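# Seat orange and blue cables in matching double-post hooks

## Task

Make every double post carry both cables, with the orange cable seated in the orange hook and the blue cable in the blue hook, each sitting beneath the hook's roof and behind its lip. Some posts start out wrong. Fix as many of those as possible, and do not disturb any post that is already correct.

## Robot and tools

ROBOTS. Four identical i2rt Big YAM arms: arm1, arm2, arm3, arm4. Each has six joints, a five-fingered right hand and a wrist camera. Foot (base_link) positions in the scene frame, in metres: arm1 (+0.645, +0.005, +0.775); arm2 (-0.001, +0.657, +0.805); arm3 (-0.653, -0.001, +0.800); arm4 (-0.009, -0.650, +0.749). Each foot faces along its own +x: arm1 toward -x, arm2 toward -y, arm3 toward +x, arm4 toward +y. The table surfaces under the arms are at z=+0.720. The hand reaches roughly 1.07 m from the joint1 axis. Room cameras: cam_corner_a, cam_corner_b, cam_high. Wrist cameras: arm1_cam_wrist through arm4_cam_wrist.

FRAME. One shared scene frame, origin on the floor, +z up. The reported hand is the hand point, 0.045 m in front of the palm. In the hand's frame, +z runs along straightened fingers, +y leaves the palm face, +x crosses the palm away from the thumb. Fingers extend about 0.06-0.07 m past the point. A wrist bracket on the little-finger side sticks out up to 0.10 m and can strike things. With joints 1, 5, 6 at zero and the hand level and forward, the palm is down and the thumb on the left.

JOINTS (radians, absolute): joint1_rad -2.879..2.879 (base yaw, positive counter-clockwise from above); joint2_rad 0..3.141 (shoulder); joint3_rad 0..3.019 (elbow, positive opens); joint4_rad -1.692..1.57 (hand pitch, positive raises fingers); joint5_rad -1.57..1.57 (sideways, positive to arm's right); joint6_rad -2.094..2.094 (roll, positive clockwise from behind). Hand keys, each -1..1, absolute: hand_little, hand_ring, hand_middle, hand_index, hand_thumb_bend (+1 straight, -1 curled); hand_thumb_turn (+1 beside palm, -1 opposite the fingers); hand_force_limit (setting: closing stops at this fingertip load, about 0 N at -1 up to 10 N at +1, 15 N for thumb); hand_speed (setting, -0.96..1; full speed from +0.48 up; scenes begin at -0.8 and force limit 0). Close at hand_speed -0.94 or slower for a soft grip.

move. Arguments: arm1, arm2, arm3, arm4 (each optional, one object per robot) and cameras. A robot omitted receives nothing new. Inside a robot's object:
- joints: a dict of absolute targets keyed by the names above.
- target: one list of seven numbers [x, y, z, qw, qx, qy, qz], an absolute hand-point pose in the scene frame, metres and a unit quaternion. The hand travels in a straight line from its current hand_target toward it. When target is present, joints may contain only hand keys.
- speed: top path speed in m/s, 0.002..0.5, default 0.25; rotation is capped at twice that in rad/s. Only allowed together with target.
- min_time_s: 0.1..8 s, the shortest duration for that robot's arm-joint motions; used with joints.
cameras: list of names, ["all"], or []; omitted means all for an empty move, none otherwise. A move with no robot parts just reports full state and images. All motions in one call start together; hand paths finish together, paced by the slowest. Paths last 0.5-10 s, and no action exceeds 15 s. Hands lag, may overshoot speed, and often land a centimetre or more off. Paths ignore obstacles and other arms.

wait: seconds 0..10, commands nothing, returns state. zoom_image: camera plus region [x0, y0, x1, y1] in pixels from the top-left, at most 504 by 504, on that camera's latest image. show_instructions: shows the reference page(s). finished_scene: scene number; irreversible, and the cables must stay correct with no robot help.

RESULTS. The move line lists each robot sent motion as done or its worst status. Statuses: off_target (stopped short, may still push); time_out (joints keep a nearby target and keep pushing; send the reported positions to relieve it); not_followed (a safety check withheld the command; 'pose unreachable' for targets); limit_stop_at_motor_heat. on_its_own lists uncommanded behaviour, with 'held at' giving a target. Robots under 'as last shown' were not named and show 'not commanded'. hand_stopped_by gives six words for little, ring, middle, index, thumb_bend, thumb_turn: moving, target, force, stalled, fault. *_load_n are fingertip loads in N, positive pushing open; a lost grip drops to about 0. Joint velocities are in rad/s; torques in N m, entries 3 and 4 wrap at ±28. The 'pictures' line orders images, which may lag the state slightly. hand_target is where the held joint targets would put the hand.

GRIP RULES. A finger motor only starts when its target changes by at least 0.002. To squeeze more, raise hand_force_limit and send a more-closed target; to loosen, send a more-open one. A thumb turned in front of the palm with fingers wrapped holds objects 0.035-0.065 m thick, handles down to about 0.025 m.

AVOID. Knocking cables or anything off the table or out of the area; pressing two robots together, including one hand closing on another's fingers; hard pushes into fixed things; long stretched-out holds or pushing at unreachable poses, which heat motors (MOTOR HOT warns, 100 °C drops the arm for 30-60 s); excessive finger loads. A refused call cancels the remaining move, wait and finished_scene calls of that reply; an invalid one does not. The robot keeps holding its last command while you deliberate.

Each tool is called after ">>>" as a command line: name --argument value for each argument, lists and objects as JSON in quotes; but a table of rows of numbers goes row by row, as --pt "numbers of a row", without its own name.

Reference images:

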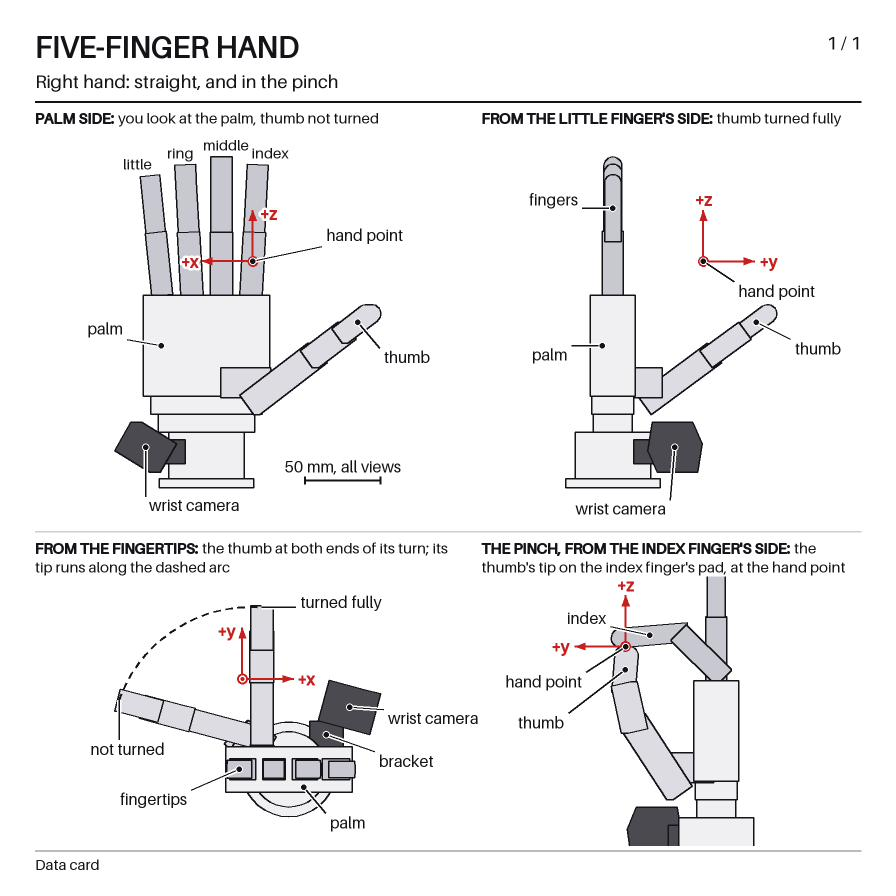

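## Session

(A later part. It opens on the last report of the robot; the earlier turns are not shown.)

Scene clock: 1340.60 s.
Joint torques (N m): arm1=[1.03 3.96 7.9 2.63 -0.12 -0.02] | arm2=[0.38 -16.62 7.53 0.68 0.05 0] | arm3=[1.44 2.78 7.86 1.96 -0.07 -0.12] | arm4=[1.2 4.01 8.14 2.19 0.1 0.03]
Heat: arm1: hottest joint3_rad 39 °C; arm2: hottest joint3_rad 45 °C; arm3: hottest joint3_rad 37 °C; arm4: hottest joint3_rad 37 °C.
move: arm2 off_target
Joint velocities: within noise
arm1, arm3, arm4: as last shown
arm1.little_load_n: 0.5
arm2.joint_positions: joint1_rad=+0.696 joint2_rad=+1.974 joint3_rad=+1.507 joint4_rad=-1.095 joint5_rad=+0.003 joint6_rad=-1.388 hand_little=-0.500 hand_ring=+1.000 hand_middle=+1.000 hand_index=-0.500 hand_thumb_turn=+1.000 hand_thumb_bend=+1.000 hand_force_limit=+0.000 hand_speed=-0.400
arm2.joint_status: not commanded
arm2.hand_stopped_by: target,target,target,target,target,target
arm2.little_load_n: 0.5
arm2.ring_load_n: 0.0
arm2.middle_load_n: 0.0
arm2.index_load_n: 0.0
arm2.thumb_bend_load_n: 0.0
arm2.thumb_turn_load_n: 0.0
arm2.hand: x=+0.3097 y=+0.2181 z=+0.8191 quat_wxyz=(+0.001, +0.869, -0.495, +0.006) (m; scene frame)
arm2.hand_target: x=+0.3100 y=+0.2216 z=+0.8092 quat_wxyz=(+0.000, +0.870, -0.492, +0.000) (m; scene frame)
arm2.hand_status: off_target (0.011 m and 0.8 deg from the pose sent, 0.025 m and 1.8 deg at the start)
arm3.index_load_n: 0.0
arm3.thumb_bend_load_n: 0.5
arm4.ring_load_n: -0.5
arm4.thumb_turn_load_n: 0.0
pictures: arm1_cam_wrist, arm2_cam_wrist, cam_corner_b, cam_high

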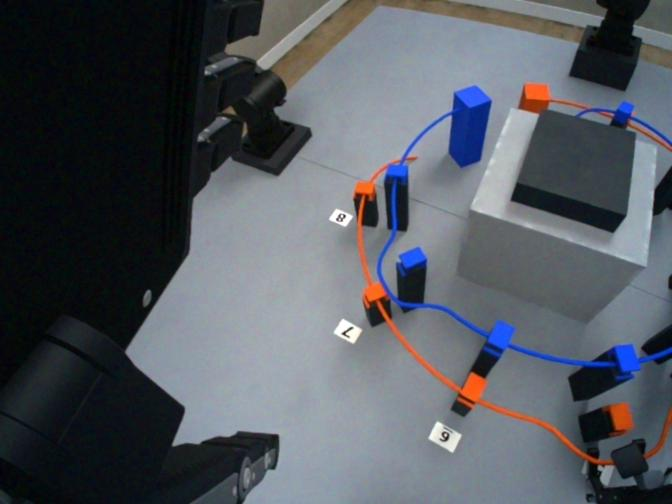

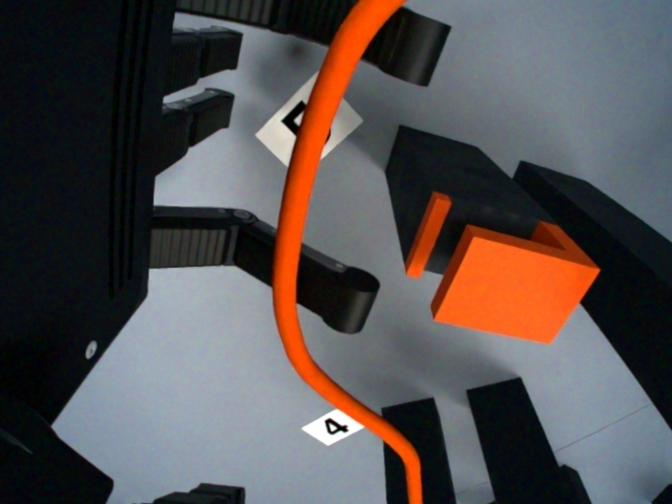

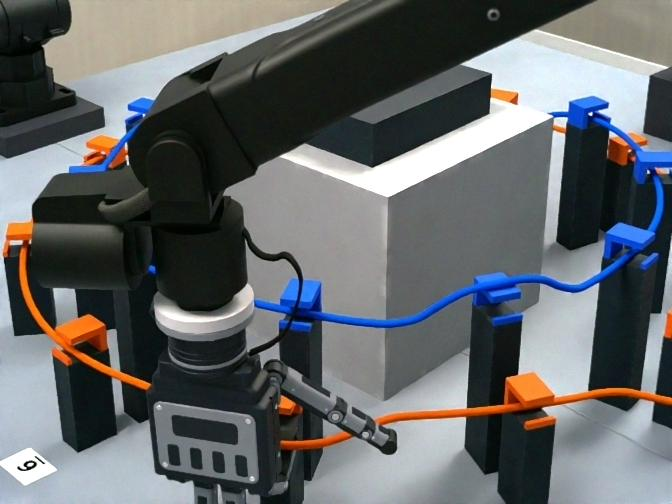

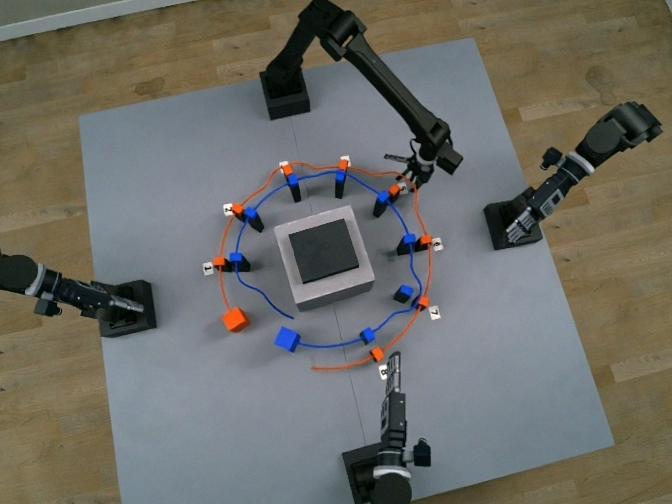

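>>> move --arm2 '{"target": [0.2815, 0.2215, 0.817, 0.0, 0.8703, -0.4924, 0.0], "speed": 0.06}' --cameras '["arm2_cam_wrist", "cam_corner_b", "cam_high", "arm1_cam_wrist"]'

>>> zoom_image --camera "cam_corner_b" --region '[230, 360, 350, 480]'

>>> zoom_image --camera "arm1_cam_wrist" --region '[552, 384, 672, 504]'

>>> zoom_image --camera "cam_high" --region '[370, 150, 430, 210]'

>>> zoom_image --camera "arm2_cam_wrist" --region '[200, 0, 560, 360]'

Scene clock: 1384.10 s.
Joint torques (N m): arm1=[1.08 3.78 7.9 2.63 -0.12 -0.02] | arm2=[-0.56 -18.84 7.3 0.61 0.06 -0.11] | arm3=[1.08 3.02 7.75 2 -0.08 -0.11] | arm4=[1.14 3.84 8.18 2.13 0.1 0.03]
Heat: arm1: hottest joint3_rad 39 °C; arm2: hottest joint3_rad 42 °C; arm3: hottest joint3_rad 37 °C; arm4: hottest joint3_rad 37 °C.
move: arm2 done
Joint velocities: within noise
arm1, arm3, arm4: as last shown
arm1.little_load_n: 0.0
arm2.joint_positions: joint1_rad=+0.669 joint2_rad=+1.954 joint3_rad=+1.448 joint4_rad=-1.086 joint5_rad=+0.003 joint6_rad=-1.420 hand_little=-0.500 hand_ring=+1.000 hand_middle=+1.000 hand_index=-0.500 hand_thumb_turn=+1.000 hand_thumb_bend=+1.000 hand_force_limit=+0.000 hand_speed=-0.400
arm2.joint_status: not commanded
arm2.hand_stopped_by: target,target,target,target,target,target
arm2.little_load_n: 0.0
arm2.ring_load_n: 0.0
arm2.middle_load_n: 0.0
arm2.index_load_n: 0.0
arm2.thumb_bend_load_n: 0.0
arm2.thumb_turn_load_n: 0.0
arm2.hand: x=+0.2841 y=+0.2242 z=+0.8115 quat_wxyz=(-0.004, +0.870, -0.493, -0.008) (m; scene frame)
arm2.hand_target: x=+0.2815 y=+0.2216 z=+0.8169 quat_wxyz=(+0.000, +0.870, -0.492, +0.000) (m; scene frame)
arm2.hand_status: done (0.007 m and 1.0 deg from the pose sent, 0.028 m and 0.8 deg at the start)
arm3.thumb_bend_load_n: 0.0
arm4.ring_load_n: 0.0
arm4.index_load_n: 0.5
pictures: arm1_cam_wrist, arm2_cam_wrist, cam_corner_b, cam_high

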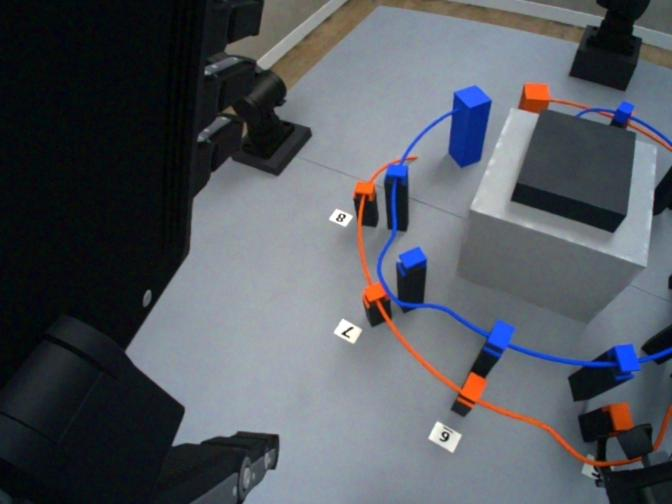

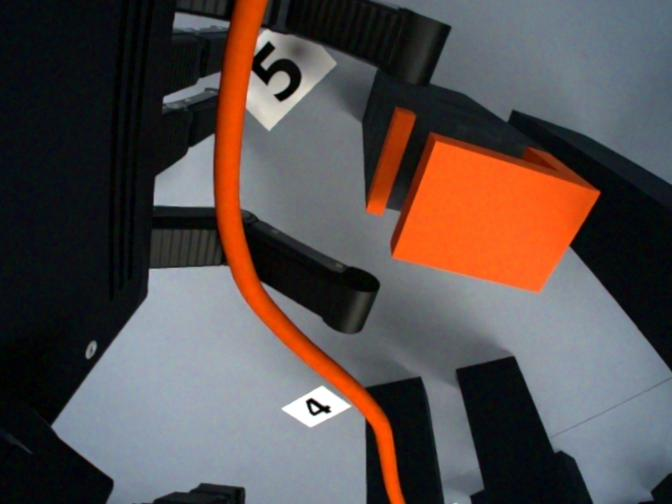

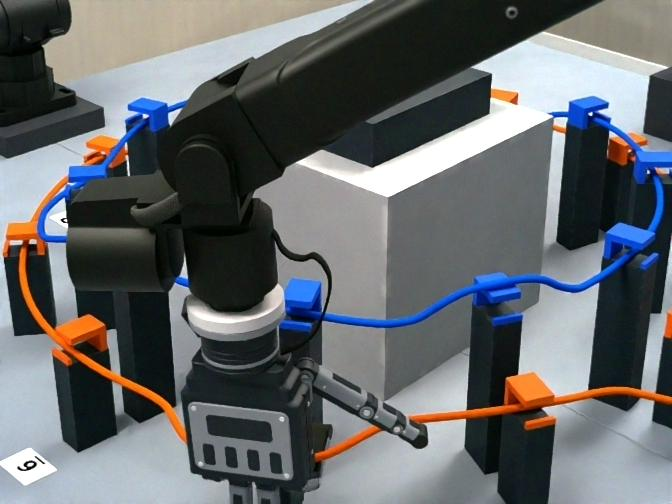

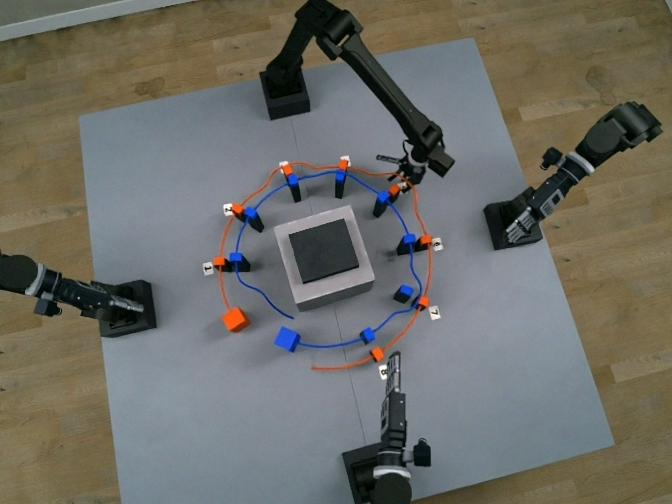

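Scaled by 4.200.

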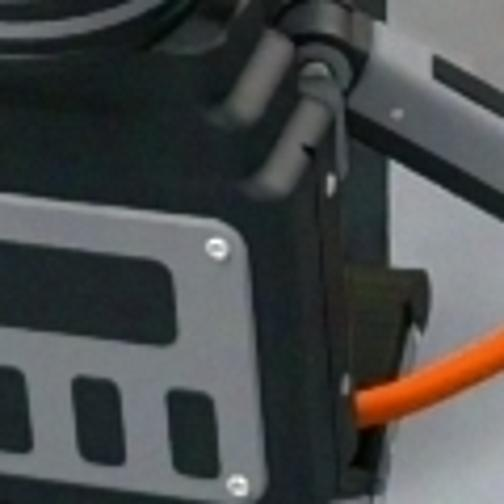

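Scaled by 4.200 from the camera's 672x504 image, which has a finer 960x720 frame.

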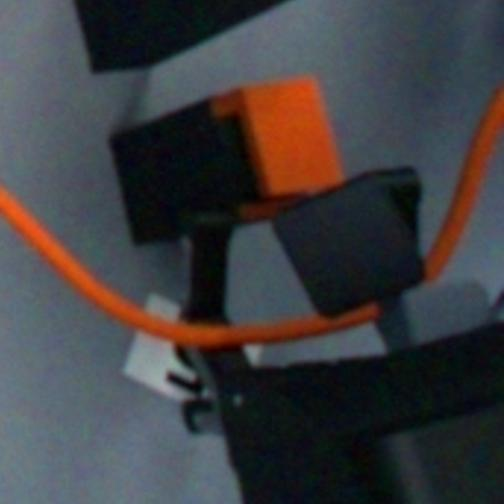

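Scaled by 8.400.

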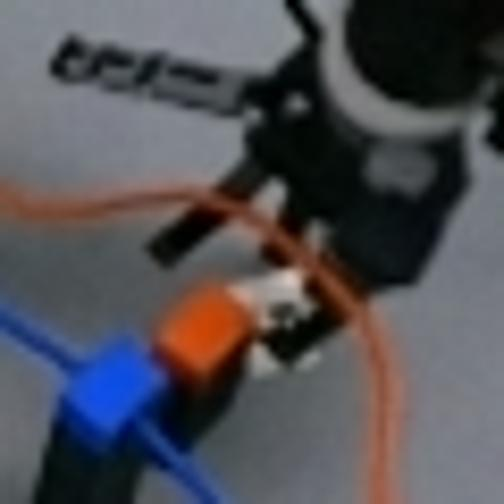

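Scaled by 1.400 from the camera's 672x504 image, which has a finer 960x720 frame.

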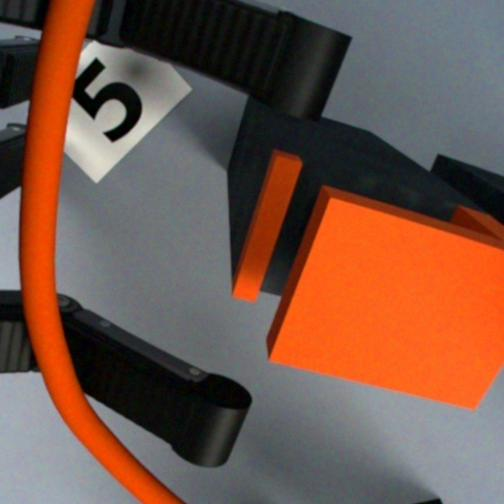

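>>> move --arm2 '{"target": [0.2630, 0.2030, 0.8165, 0.0, 0.8703, -0.4924, 0.0], "speed": 0.05}' --cameras '["arm2_cam_wrist", "cam_corner_b", "cam_high", "arm1_cam_wrist"]'

>>> zoom_image --camera "cam_corner_b" --region '[230, 360, 350, 480]'

>>> zoom_image --camera "arm1_cam_wrist" --region '[552, 384, 672, 504]'

>>> zoom_image --camera "arm2_cam_wrist" --region '[150, 0, 510, 360]'

Scene clock: 1418.03 s.
Joint torques (N m): arm1=[1.03 3.96 7.9 2.65 -0.12 -0.02] | arm2=[-0.44 -17.9 8.1 0.51 0.06 -0.14] | arm3=[1.44 3.6 7.88 1.99 -0.08 -0.11] | arm4=[1.14 3.84 8.2 2.21 0.11 0.01]
Heat: arm1: hottest joint3_rad 39 °C; arm2: hottest joint3_rad 41 °C; arm3: hottest joint3_rad 37 °C; arm4: hottest joint3_rad 37 °C.
move: arm2 done
Joint velocities: within noise
arm1, arm3, arm4: as last shown
arm1.thumb_bend_load_n: -0.5
arm2.joint_positions: joint1_rad=+0.622 joint2_rad=+1.954 joint3_rad=+1.448 joint4_rad=-1.086 joint5_rad=+0.003 joint6_rad=-1.467 hand_little=-0.500 hand_ring=+1.000 hand_middle=+1.000 hand_index=-0.500 hand_thumb_turn=+1.000 hand_thumb_bend=+1.000 hand_force_limit=+0.000 hand_speed=-0.400
arm2.joint_status: not commanded
arm2.hand_stopped_by: target,target,target,target,target,target
arm2.little_load_n: 0.0
arm2.ring_load_n: 0.5
arm2.middle_load_n: 0.0
arm2.index_load_n: 0.0
arm2.thumb_bend_load_n: 0.0
arm2.thumb_turn_load_n: 0.0
arm2.hand: x=+0.2636 y=+0.2082 z=+0.8113 quat_wxyz=(-0.004, +0.870, -0.493, -0.008) (m; scene frame)
arm2.hand_target: x=+0.2629 y=+0.2031 z=+0.8164 quat_wxyz=(+0.000, +0.870, -0.492, +0.000) (m; scene frame)
arm2.hand_status: done (0.007 m and 1.0 deg from the pose sent, 0.030 m and 1.0 deg at the start)
arm4.index_load_n: 0.0
pictures: arm1_cam_wrist, arm2_cam_wrist, cam_corner_b, cam_high

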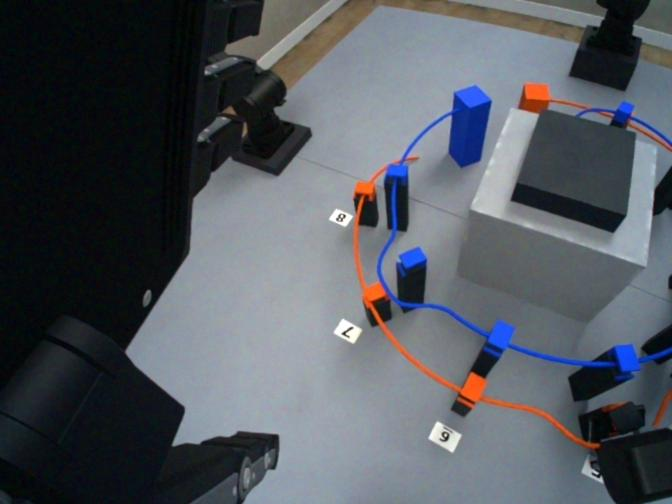

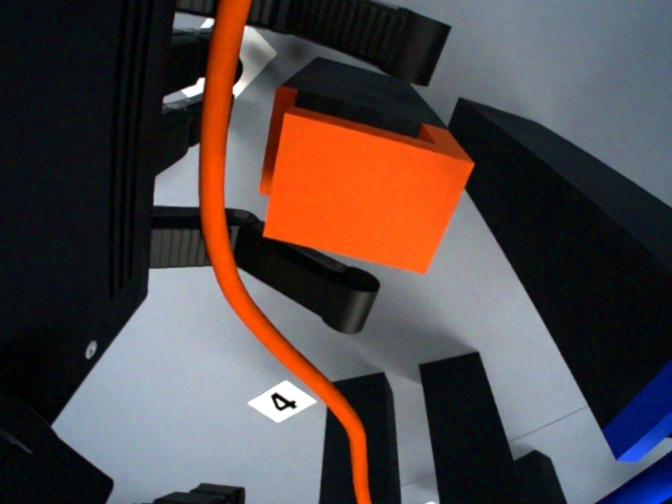

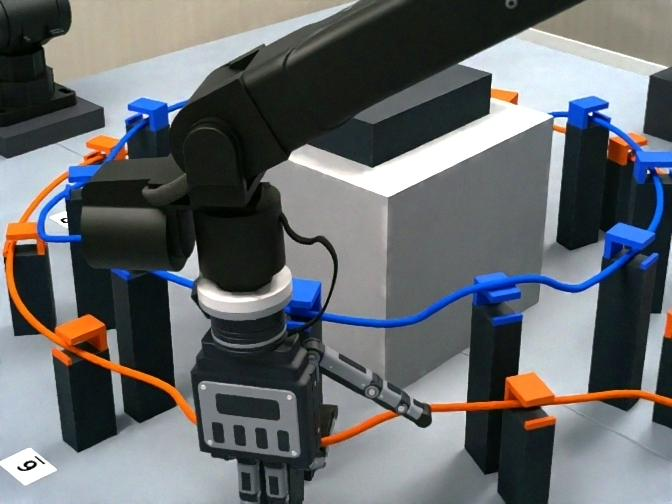

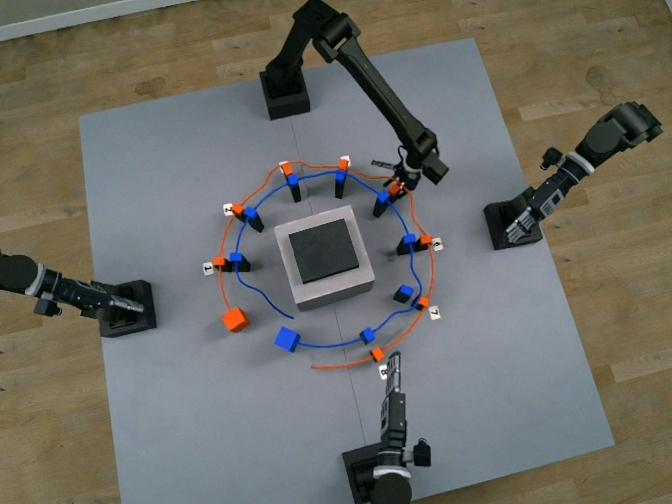

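Scaled by 4.200.

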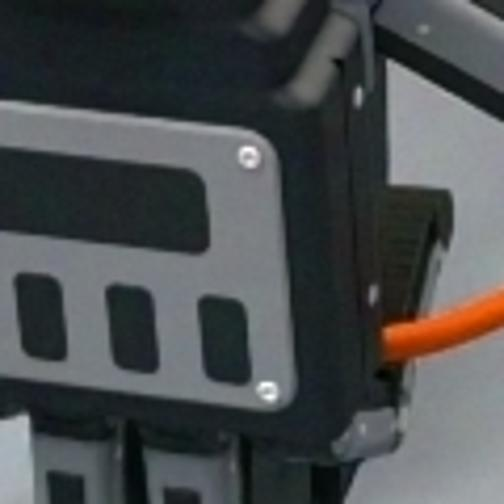

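Scaled by 4.200 from the camera's 672x504 image, which has a finer 960x720 frame.

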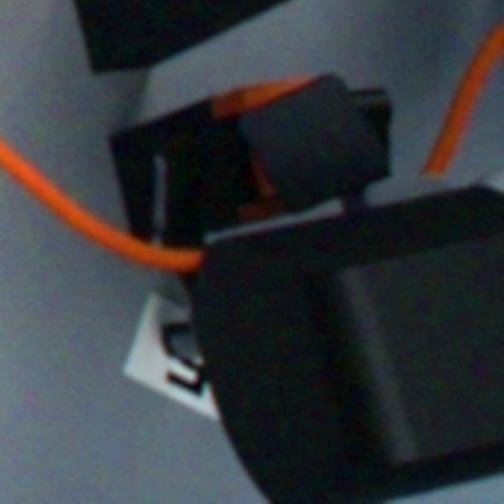

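Scaled by 1.400 from the camera's 672x504 image, which has a finer 960x720 frame.

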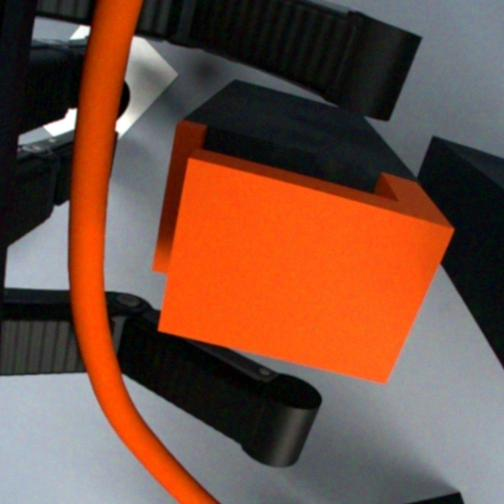

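>>> move --arm2 '{"joints": {"joint1_rad": 0.600}, "min_time_s": 0.6}' --cameras '["arm2_cam_wrist", "cam_corner_b"]'

>>> zoom_image --camera "arm2_cam_wrist" --region '[150, 0, 510, 360]'

>>> zoom_image --camera "cam_corner_b" --region '[130, 330, 350, 500]'

Scene clock: 1463.20 s.
Joint torques (N m): arm1=[1.08 3.84 7.91 2.65 -0.12 -0.03] | arm2=[-0.44 -18.32 8.18 0.55 0.01 -0.04] | arm3=[1.85 2.73 7.71 1.95 -0.08 -0.15] | arm4=[1.08 3.96 8.16 2.13 0.1 0.03]
Heat: arm1: hottest joint3_rad 39 °C; arm2: hottest joint3_rad 41 °C; arm3: hottest joint3_rad 37 °C; arm4: hottest joint3_rad 37 °C.
move: arm2 done
Joint velocities: within noise
arm1, arm3, arm4: as last shown
arm1.thumb_bend_load_n: 0.0
arm2.joint_positions: joint1_rad=+0.611 joint2_rad=+1.954 joint3_rad=+1.448 joint4_rad=-1.086 joint5_rad=+0.003 joint6_rad=-1.467 hand_little=-0.500 hand_ring=+1.000 hand_middle=+1.000 hand_index=-0.500 hand_thumb_turn=+1.000 hand_thumb_bend=+1.000 hand_force_limit=+0.000 hand_speed=-0.400
arm2.joint_status: all done
arm2.hand_stopped_by: target,target,target,target,target,target
arm2.little_load_n: 0.0
arm2.ring_load_n: 0.0
arm2.middle_load_n: 0.0
arm2.index_load_n: 0.5
arm2.thumb_bend_load_n: 0.0
arm2.thumb_turn_load_n: 0.0
arm2.hand: x=+0.2583 y=+0.2051 z=+0.8112 quat_wxyz=(-0.004, +0.867, -0.498, -0.008) (m; scene frame)
arm2.hand_target: x=+0.2555 y=+0.1989 z=+0.8164 quat_wxyz=(+0.000, +0.866, -0.500, +0.000) (m; scene frame)
arm2.hand_status: not commanded
pictures: arm2_cam_wrist, cam_corner_b

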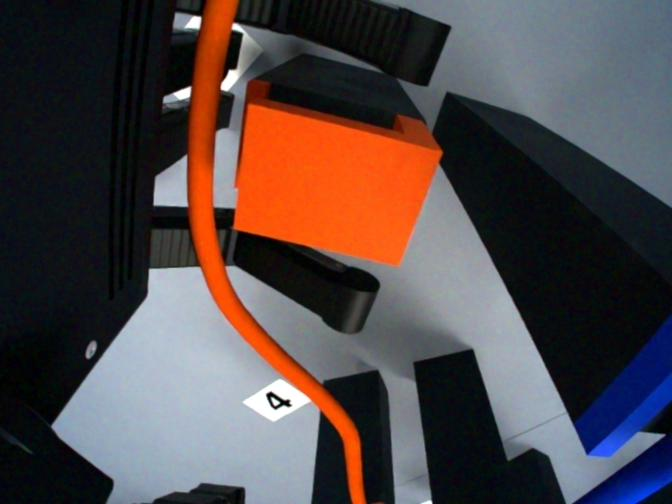

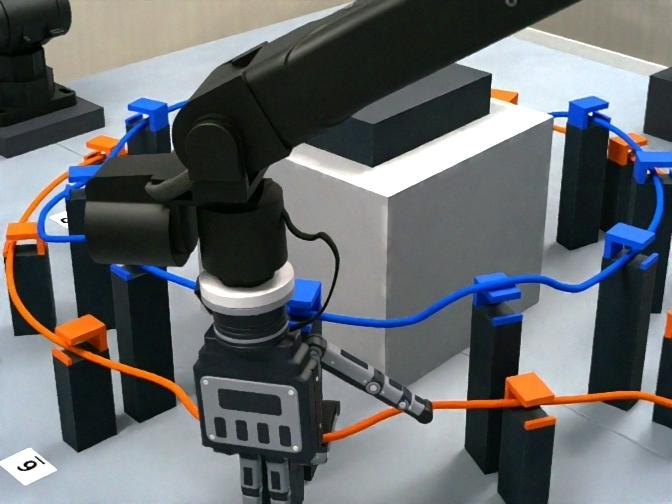

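Scaled by 1.400 from the camera's 672x504 image, which has a finer 960x720 frame.

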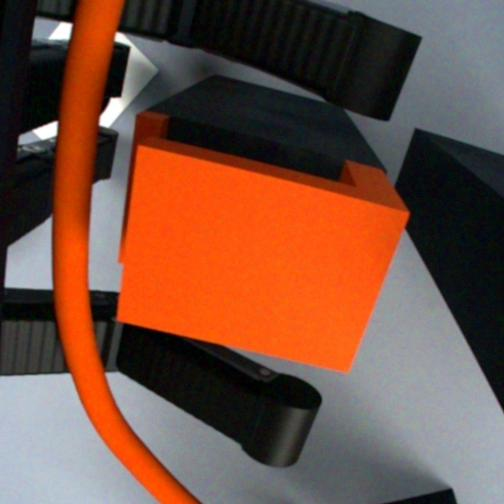

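Scaled by 2.291.

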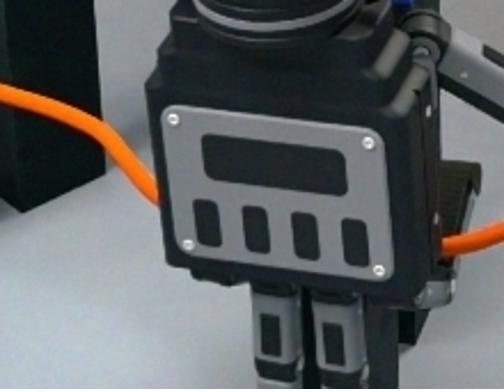

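>>> move --arm2 '{"joints": {"joint1_rad": 0.588}, "min_time_s": 0.5}' --cameras '["arm2_cam_wrist", "cam_corner_b", "cam_high"]'

>>> zoom_image --camera "arm2_cam_wrist" --region '[150, 0, 510, 360]'

>>> zoom_image --camera "cam_high" --region '[350, 140, 450, 240]'

Scene clock: 1483.50 s.
Joint torques (N m): arm1=[1.08 3.84 7.9 2.66 -0.12 -0.02] | arm2=[-0.67 -18.26 8.14 0.42 0.1 -0.05] | arm3=[1.49 2.96 7.98 1.87 -0.09 -0.13] | arm4=[1.03 3.9 8.24 2.24 0.11 0.03]
Heat: arm1: hottest joint3_rad 39 °C; arm2: hottest joint3_rad 41 °C; arm3: hottest joint3_rad 37 °C; arm4: hottest joint3_rad 37 °C.
move: arm2 done
Joint velocities: within noise
arm1, arm3, arm4: as last shown
arm2.joint_positions: joint1_rad=+0.598 joint2_rad=+1.954 joint3_rad=+1.448 joint4_rad=-1.086 joint5_rad=+0.003 joint6_rad=-1.467 hand_little=-0.500 hand_ring=+1.000 hand_middle=+1.000 hand_index=-0.500 hand_thumb_turn=+1.000 hand_thumb_bend=+1.000 hand_force_limit=+0.000 hand_speed=-0.400
arm2.joint_status: all done
arm2.hand_stopped_by: target,target,target,target,target,target
arm2.little_load_n: 0.0
arm2.ring_load_n: 0.0
arm2.middle_load_n: 0.0
arm2.index_load_n: 0.0
arm2.thumb_bend_load_n: 0.0
arm2.thumb_turn_load_n: 0.0
arm2.hand: x=+0.2526 y=+0.2018 z=+0.8112 quat_wxyz=(-0.004, +0.864, -0.503, -0.008) (m; scene frame)
arm2.hand_target: x=+0.2497 y=+0.1957 z=+0.8163 quat_wxyz=(+0.000, +0.863, -0.505, +0.000) (m; scene frame)
arm2.hand_status: not commanded
arm3.thumb_bend_load_n: 0.5
pictures: arm2_cam_wrist, cam_corner_b, cam_high

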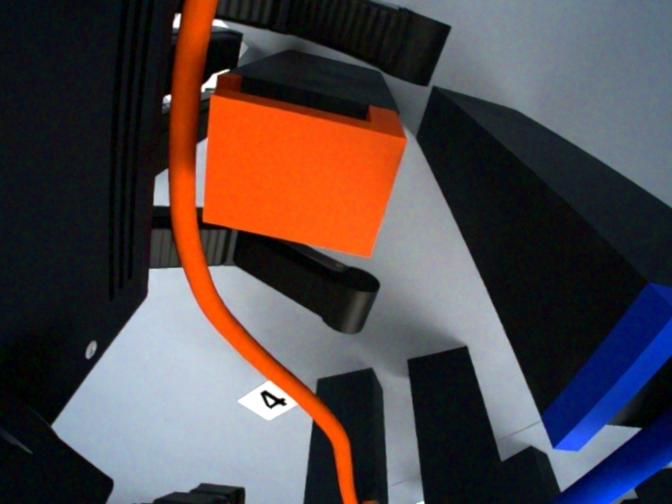

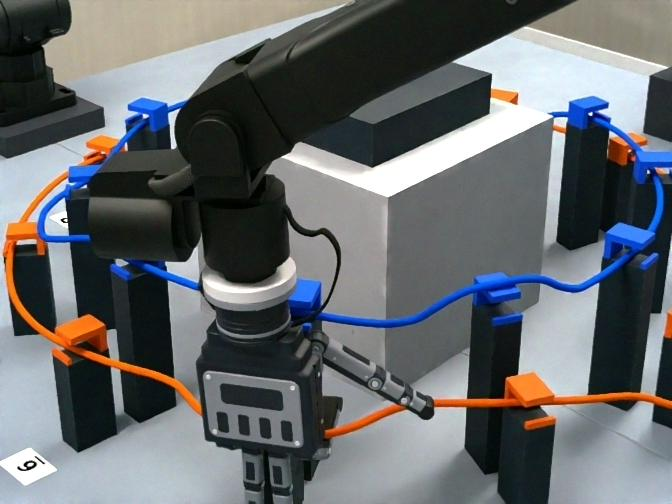

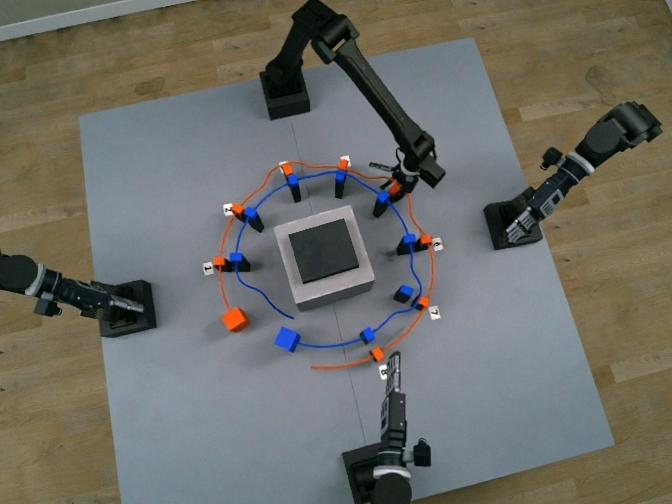

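Scaled by 1.400 from the camera's 672x504 image, which has a finer 960x720 frame.

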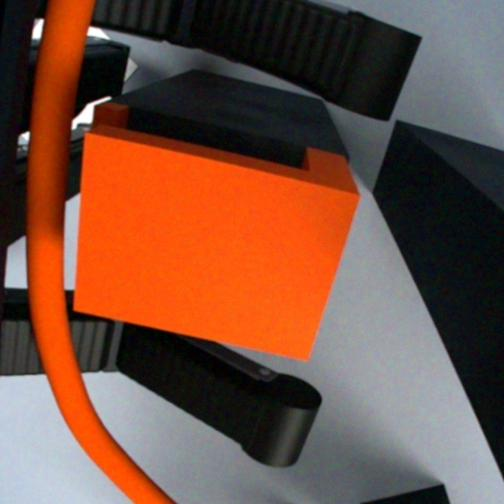

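Scaled by 5.040.

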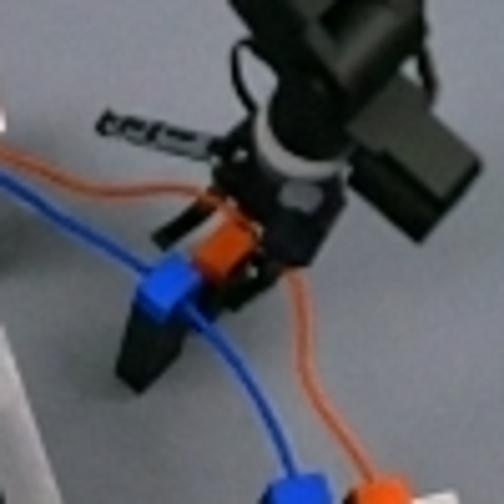

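>>> move --arm2 '{"joints": {"joint2_rad": 1.940, "joint1_rad": 0.584}, "min_time_s": 0.8}' --cameras '["arm2_cam_wrist", "cam_corner_b", "cam_high"]'

>>> zoom_image --camera "arm2_cam_wrist" --region '[150, 0, 510, 360]'

>>> zoom_image --camera "cam_corner_b" --region '[130, 330, 350, 500]'

Scene clock: 1505.67 s.
Joint torques (N m): arm1=[0.97 3.96 7.91 2.65 -0.11 -0.02] | arm2=[-0.73 -18.55 8.14 0.44 0.06 -0.09] | arm3=[1.32 3.25 7.8 1.96 -0.06 -0.13] | arm4=[1.08 4.07 8.13 2.19 0.1 0.02]
Heat: arm1: hottest joint3_rad 39 °C; arm2: hottest joint3_rad 41 °C; arm3: hottest joint3_rad 37 °C; arm4: hottest joint3_rad 37 °C.
move: arm2 done
Joint velocities: within noise
arm1, arm3, arm4: as last shown
arm2.joint_positions: joint1_rad=+0.595 joint2_rad=+1.954 joint3_rad=+1.448 joint4_rad=-1.086 joint5_rad=+0.003 joint6_rad=-1.467 hand_little=-0.500 hand_ring=+1.000 hand_middle=+1.000 hand_index=-0.500 hand_thumb_turn=+1.000 hand_thumb_bend=+1.000 hand_force_limit=+0.000 hand_speed=-0.400
arm2.joint_status: all done
arm2.hand_stopped_by: target,target,target,target,target,target
arm2.little_load_n: 0.0
arm2.ring_load_n: 0.0
arm2.middle_load_n: 0.0
arm2.index_load_n: 0.0
arm2.thumb_bend_load_n: 0.0
arm2.thumb_turn_load_n: 0.0
arm2.hand: x=+0.2512 y=+0.2010 z=+0.8112 quat_wxyz=(-0.004, +0.863, -0.505, -0.008) (m; scene frame)
arm2.hand_target: x=+0.2482 y=+0.1943 z=+0.8186 quat_wxyz=(+0.001, +0.862, -0.507, +0.002) (m; scene frame)
arm2.hand_status: not commanded
arm3.thumb_bend_load_n: 0.0
arm4.thumb_bend_load_n: -0.5
pictures: arm2_cam_wrist, cam_corner_b, cam_high

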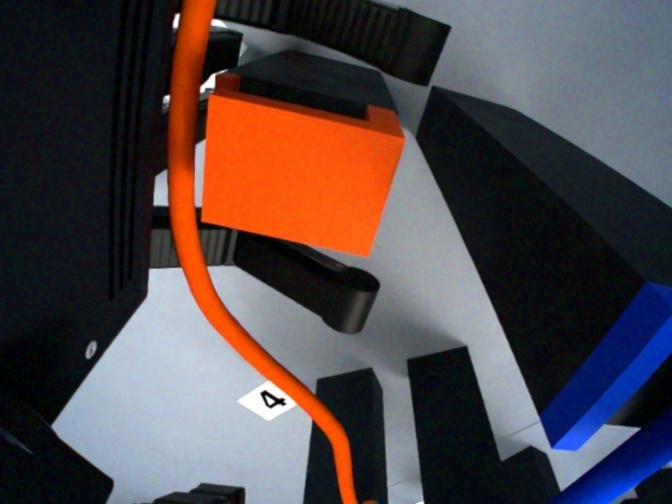

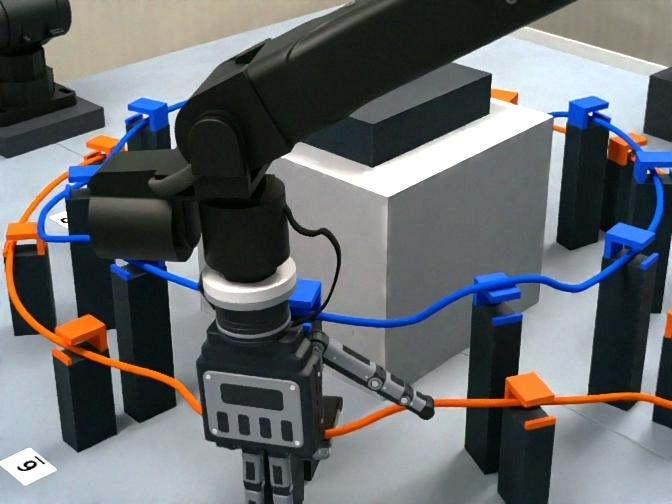

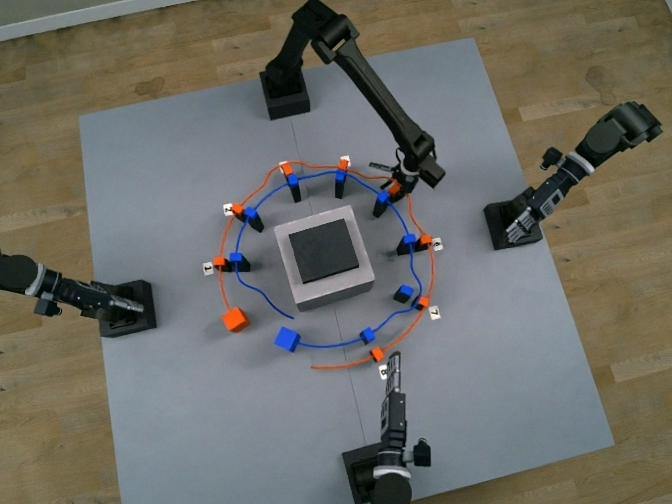

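Scaled by 1.400 from the camera's 672x504 image, which has a finer 960x720 frame.

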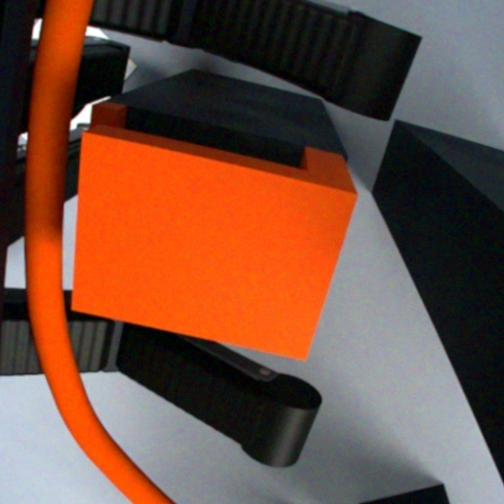

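Scaled by 2.291.

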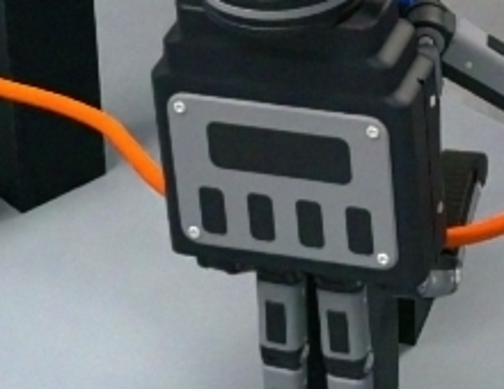

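>>> move --arm2 '{"joints": {"joint2_rad": 1.922}, "min_time_s": 0.8}' --cameras '["arm2_cam_wrist", "cam_corner_b"]'

>>> zoom_image --camera "arm2_cam_wrist" --region '[150, 0, 510, 360]'

>>> zoom_image --camera "cam_corner_b" --region '[130, 330, 350, 500]'

Scene clock: 1511.00 s.
Joint torques (N m): arm1=[1.03 3.96 7.88 2.65 -0.11 -0.02] | arm2=[-0.73 -19.02 8.38 0.44 0.04 -0.04] | arm3=[1.44 3.31 7.86 2.07 -0.06 -0.1] | arm4=[1.2 3.84 8.2 2.13 0.11 0.03]
Heat: arm1: hottest joint3_rad 39 °C; arm2: hottest joint3_rad 41 °C; arm3: hottest joint3_rad 37 °C; arm4: hottest joint3_rad 37 °C.
move: arm2 done
Joint velocities: within noise
arm1.joint_positions: joint1_rad=+0.407 joint2_rad=+0.580 joint3_rad=+1.344 joint4_rad=-1.200 joint5_rad=-0.179 joint6_rad=-1.263 hand_little=+1.000 hand_ring=+1.000 hand_middle=+1.000 hand_index=+1.000 hand_thumb_turn=+1.000 hand_thumb_bend=+1.000 hand_force_limit=+0.000 hand_speed=-0.800
arm1.joint_status: not commanded
arm1.hand_stopped_by: target,target,target,target,target,target
arm1.little_load_n: 0.0
arm1.ring_load_n: 0.0
arm1.middle_load_n: 0.0
arm1.index_load_n: 0.0
arm1.thumb_bend_load_n: 0.0
arm1.thumb_turn_load_n: 0.0
arm1.hand: x=+0.4071 y=-0.0689 z=+1.2738 quat_wxyz=(-0.477, -0.072, +0.839, -0.252) (m; scene frame)
arm1.hand_target: x=+0.4085 y=-0.0683 z=+1.2838 quat_wxyz=(-0.486, -0.073, +0.833, -0.255) (m; scene frame)
arm1.hand_status: not commanded
arm2.joint_positions: joint1_rad=+0.595 joint2_rad=+1.940 joint3_rad=+1.448 joint4_rad=-1.086 joint5_rad=+0.003 joint6_rad=-1.467 hand_little=-0.500 hand_ring=+1.000 hand_middle=+1.000 hand_index=-0.500 hand_thumb_turn=+1.000 hand_thumb_bend=+1.000 hand_force_limit=+0.000 hand_speed=-0.400
arm2.joint_status: all done
arm2.hand_stopped_by: target,target,target,target,target,target
arm2.little_load_n: 0.0
arm2.ring_load_n: 0.0
arm2.middle_load_n: 0.0
arm2.index_load_n: 0.0
arm2.thumb_bend_load_n: 0.0
arm2.thumb_turn_load_n: 0.0
arm2.hand: x=+0.2519 y=+0.1996 z=+0.8180 quat_wxyz=(-0.002, +0.863, -0.505, -0.001) (m; scene frame)
arm2.hand_target: x=+0.2494 y=+0.1926 z=+0.8278 quat_wxyz=(+0.005, +0.862, -0.507, +0.010) (m; scene frame)
arm2.hand_status: not commanded
arm3.joint_positions: joint1_rad=-0.421 joint2_rad=+0.620 joint3_rad=+1.431 joint4_rad=-1.521 joint5_rad=+0.030 joint6_rad=-1.383 hand_little=+1.000 hand_ring=+1.000 hand_middle=+1.000 hand_index=+1.000 hand_thumb_turn=+1.000 hand_thumb_bend=+1.000 hand_force_limit=+0.000 hand_speed=-0.800
arm3.joint_status: not commanded
arm3.hand_stopped_by: target,target,target,target,target,target
arm3.little_load_n: 0.0
arm3.ring_load_n: 0.0
arm3.middle_load_n: 0.0
arm3.index_load_n: 0.0
arm3.thumb_bend_load_n: 0.0
arm3.thumb_turn_load_n: 0.0
arm3.hand: x=-0.5056 y=-0.1355 z=+1.2785 quat_wxyz=(+0.059, +0.864, -0.278, +0.416) (m; scene frame)
arm3.hand_target: x=-0.5061 y=-0.1353 z=+1.2887 quat_wxyz=(+0.060, +0.859, -0.277, +0.428) (m; scene frame)
arm3.hand_status: not commanded
arm4.joint_positions: joint1_rad=-0.042 joint2_rad=+0.649 joint3_rad=+1.460 joint4_rad=-1.170 joint5_rad=+0.300 joint6_rad=-1.394 hand_little=+1.000 hand_ring=+1.000 hand_middle=+1.000 hand_index=+1.000 hand_thumb_turn=+1.000 hand_thumb_bend=+1.000 hand_force_limit=+0.000 hand_speed=-0.800
arm4.joint_status: not commanded
arm4.hand_stopped_by: target,target,target,target,target,target
arm4.little_load_n: 0.0
arm4.ring_load_n: 0.0
arm4.middle_load_n: 0.0
arm4.index_load_n: 0.0
arm4.thumb_bend_load_n: 0.0
arm4.thumb_turn_load_n: 0.0
arm4.hand: x=+0.1017 y=-0.4117 z=+1.3147 quat_wxyz=(-0.349, +0.680, +0.454, +0.458) (m; scene frame)
arm4.hand_target: x=+0.1017 y=-0.4142 z=+1.3273 quat_wxyz=(-0.359, +0.674, +0.448, +0.464) (m; scene frame)
arm4.hand_status: not commanded
pictures: arm2_cam_wrist, cam_corner_b

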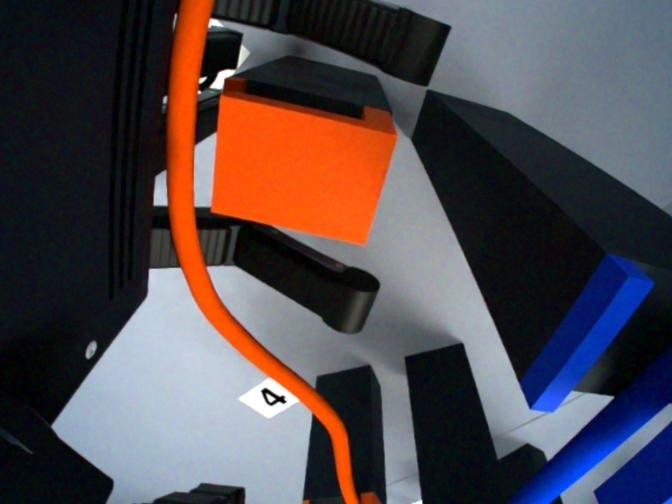

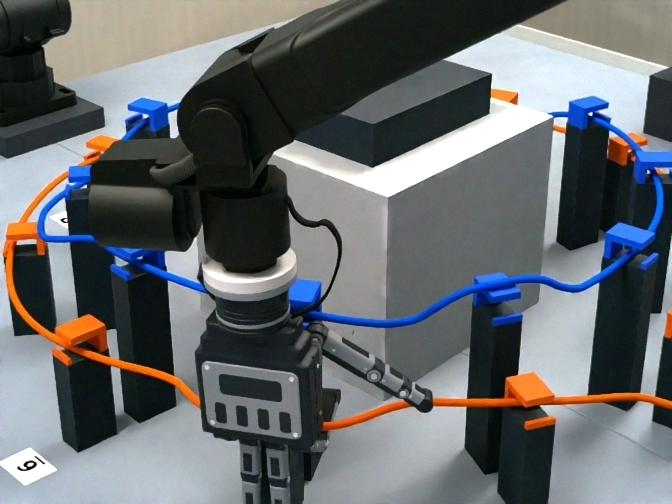

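Scaled by 1.400 from the camera's 672x504 image, which has a finer 960x720 frame.

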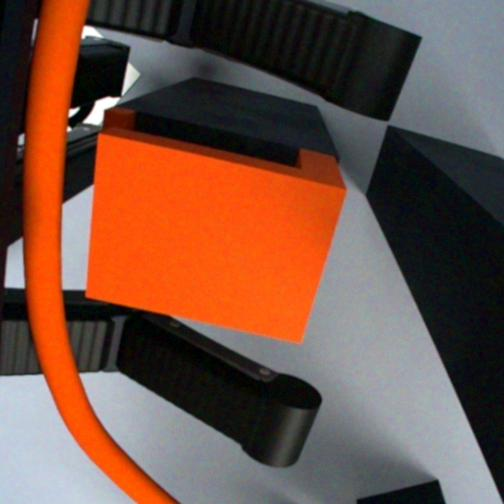

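Scaled by 2.291.

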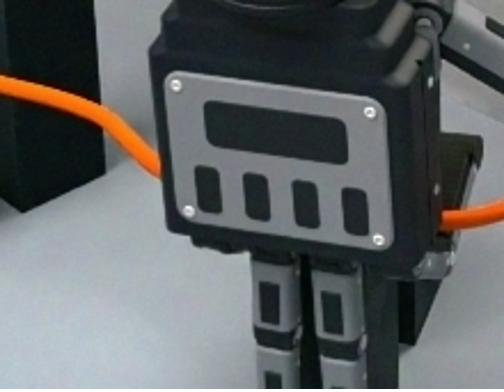

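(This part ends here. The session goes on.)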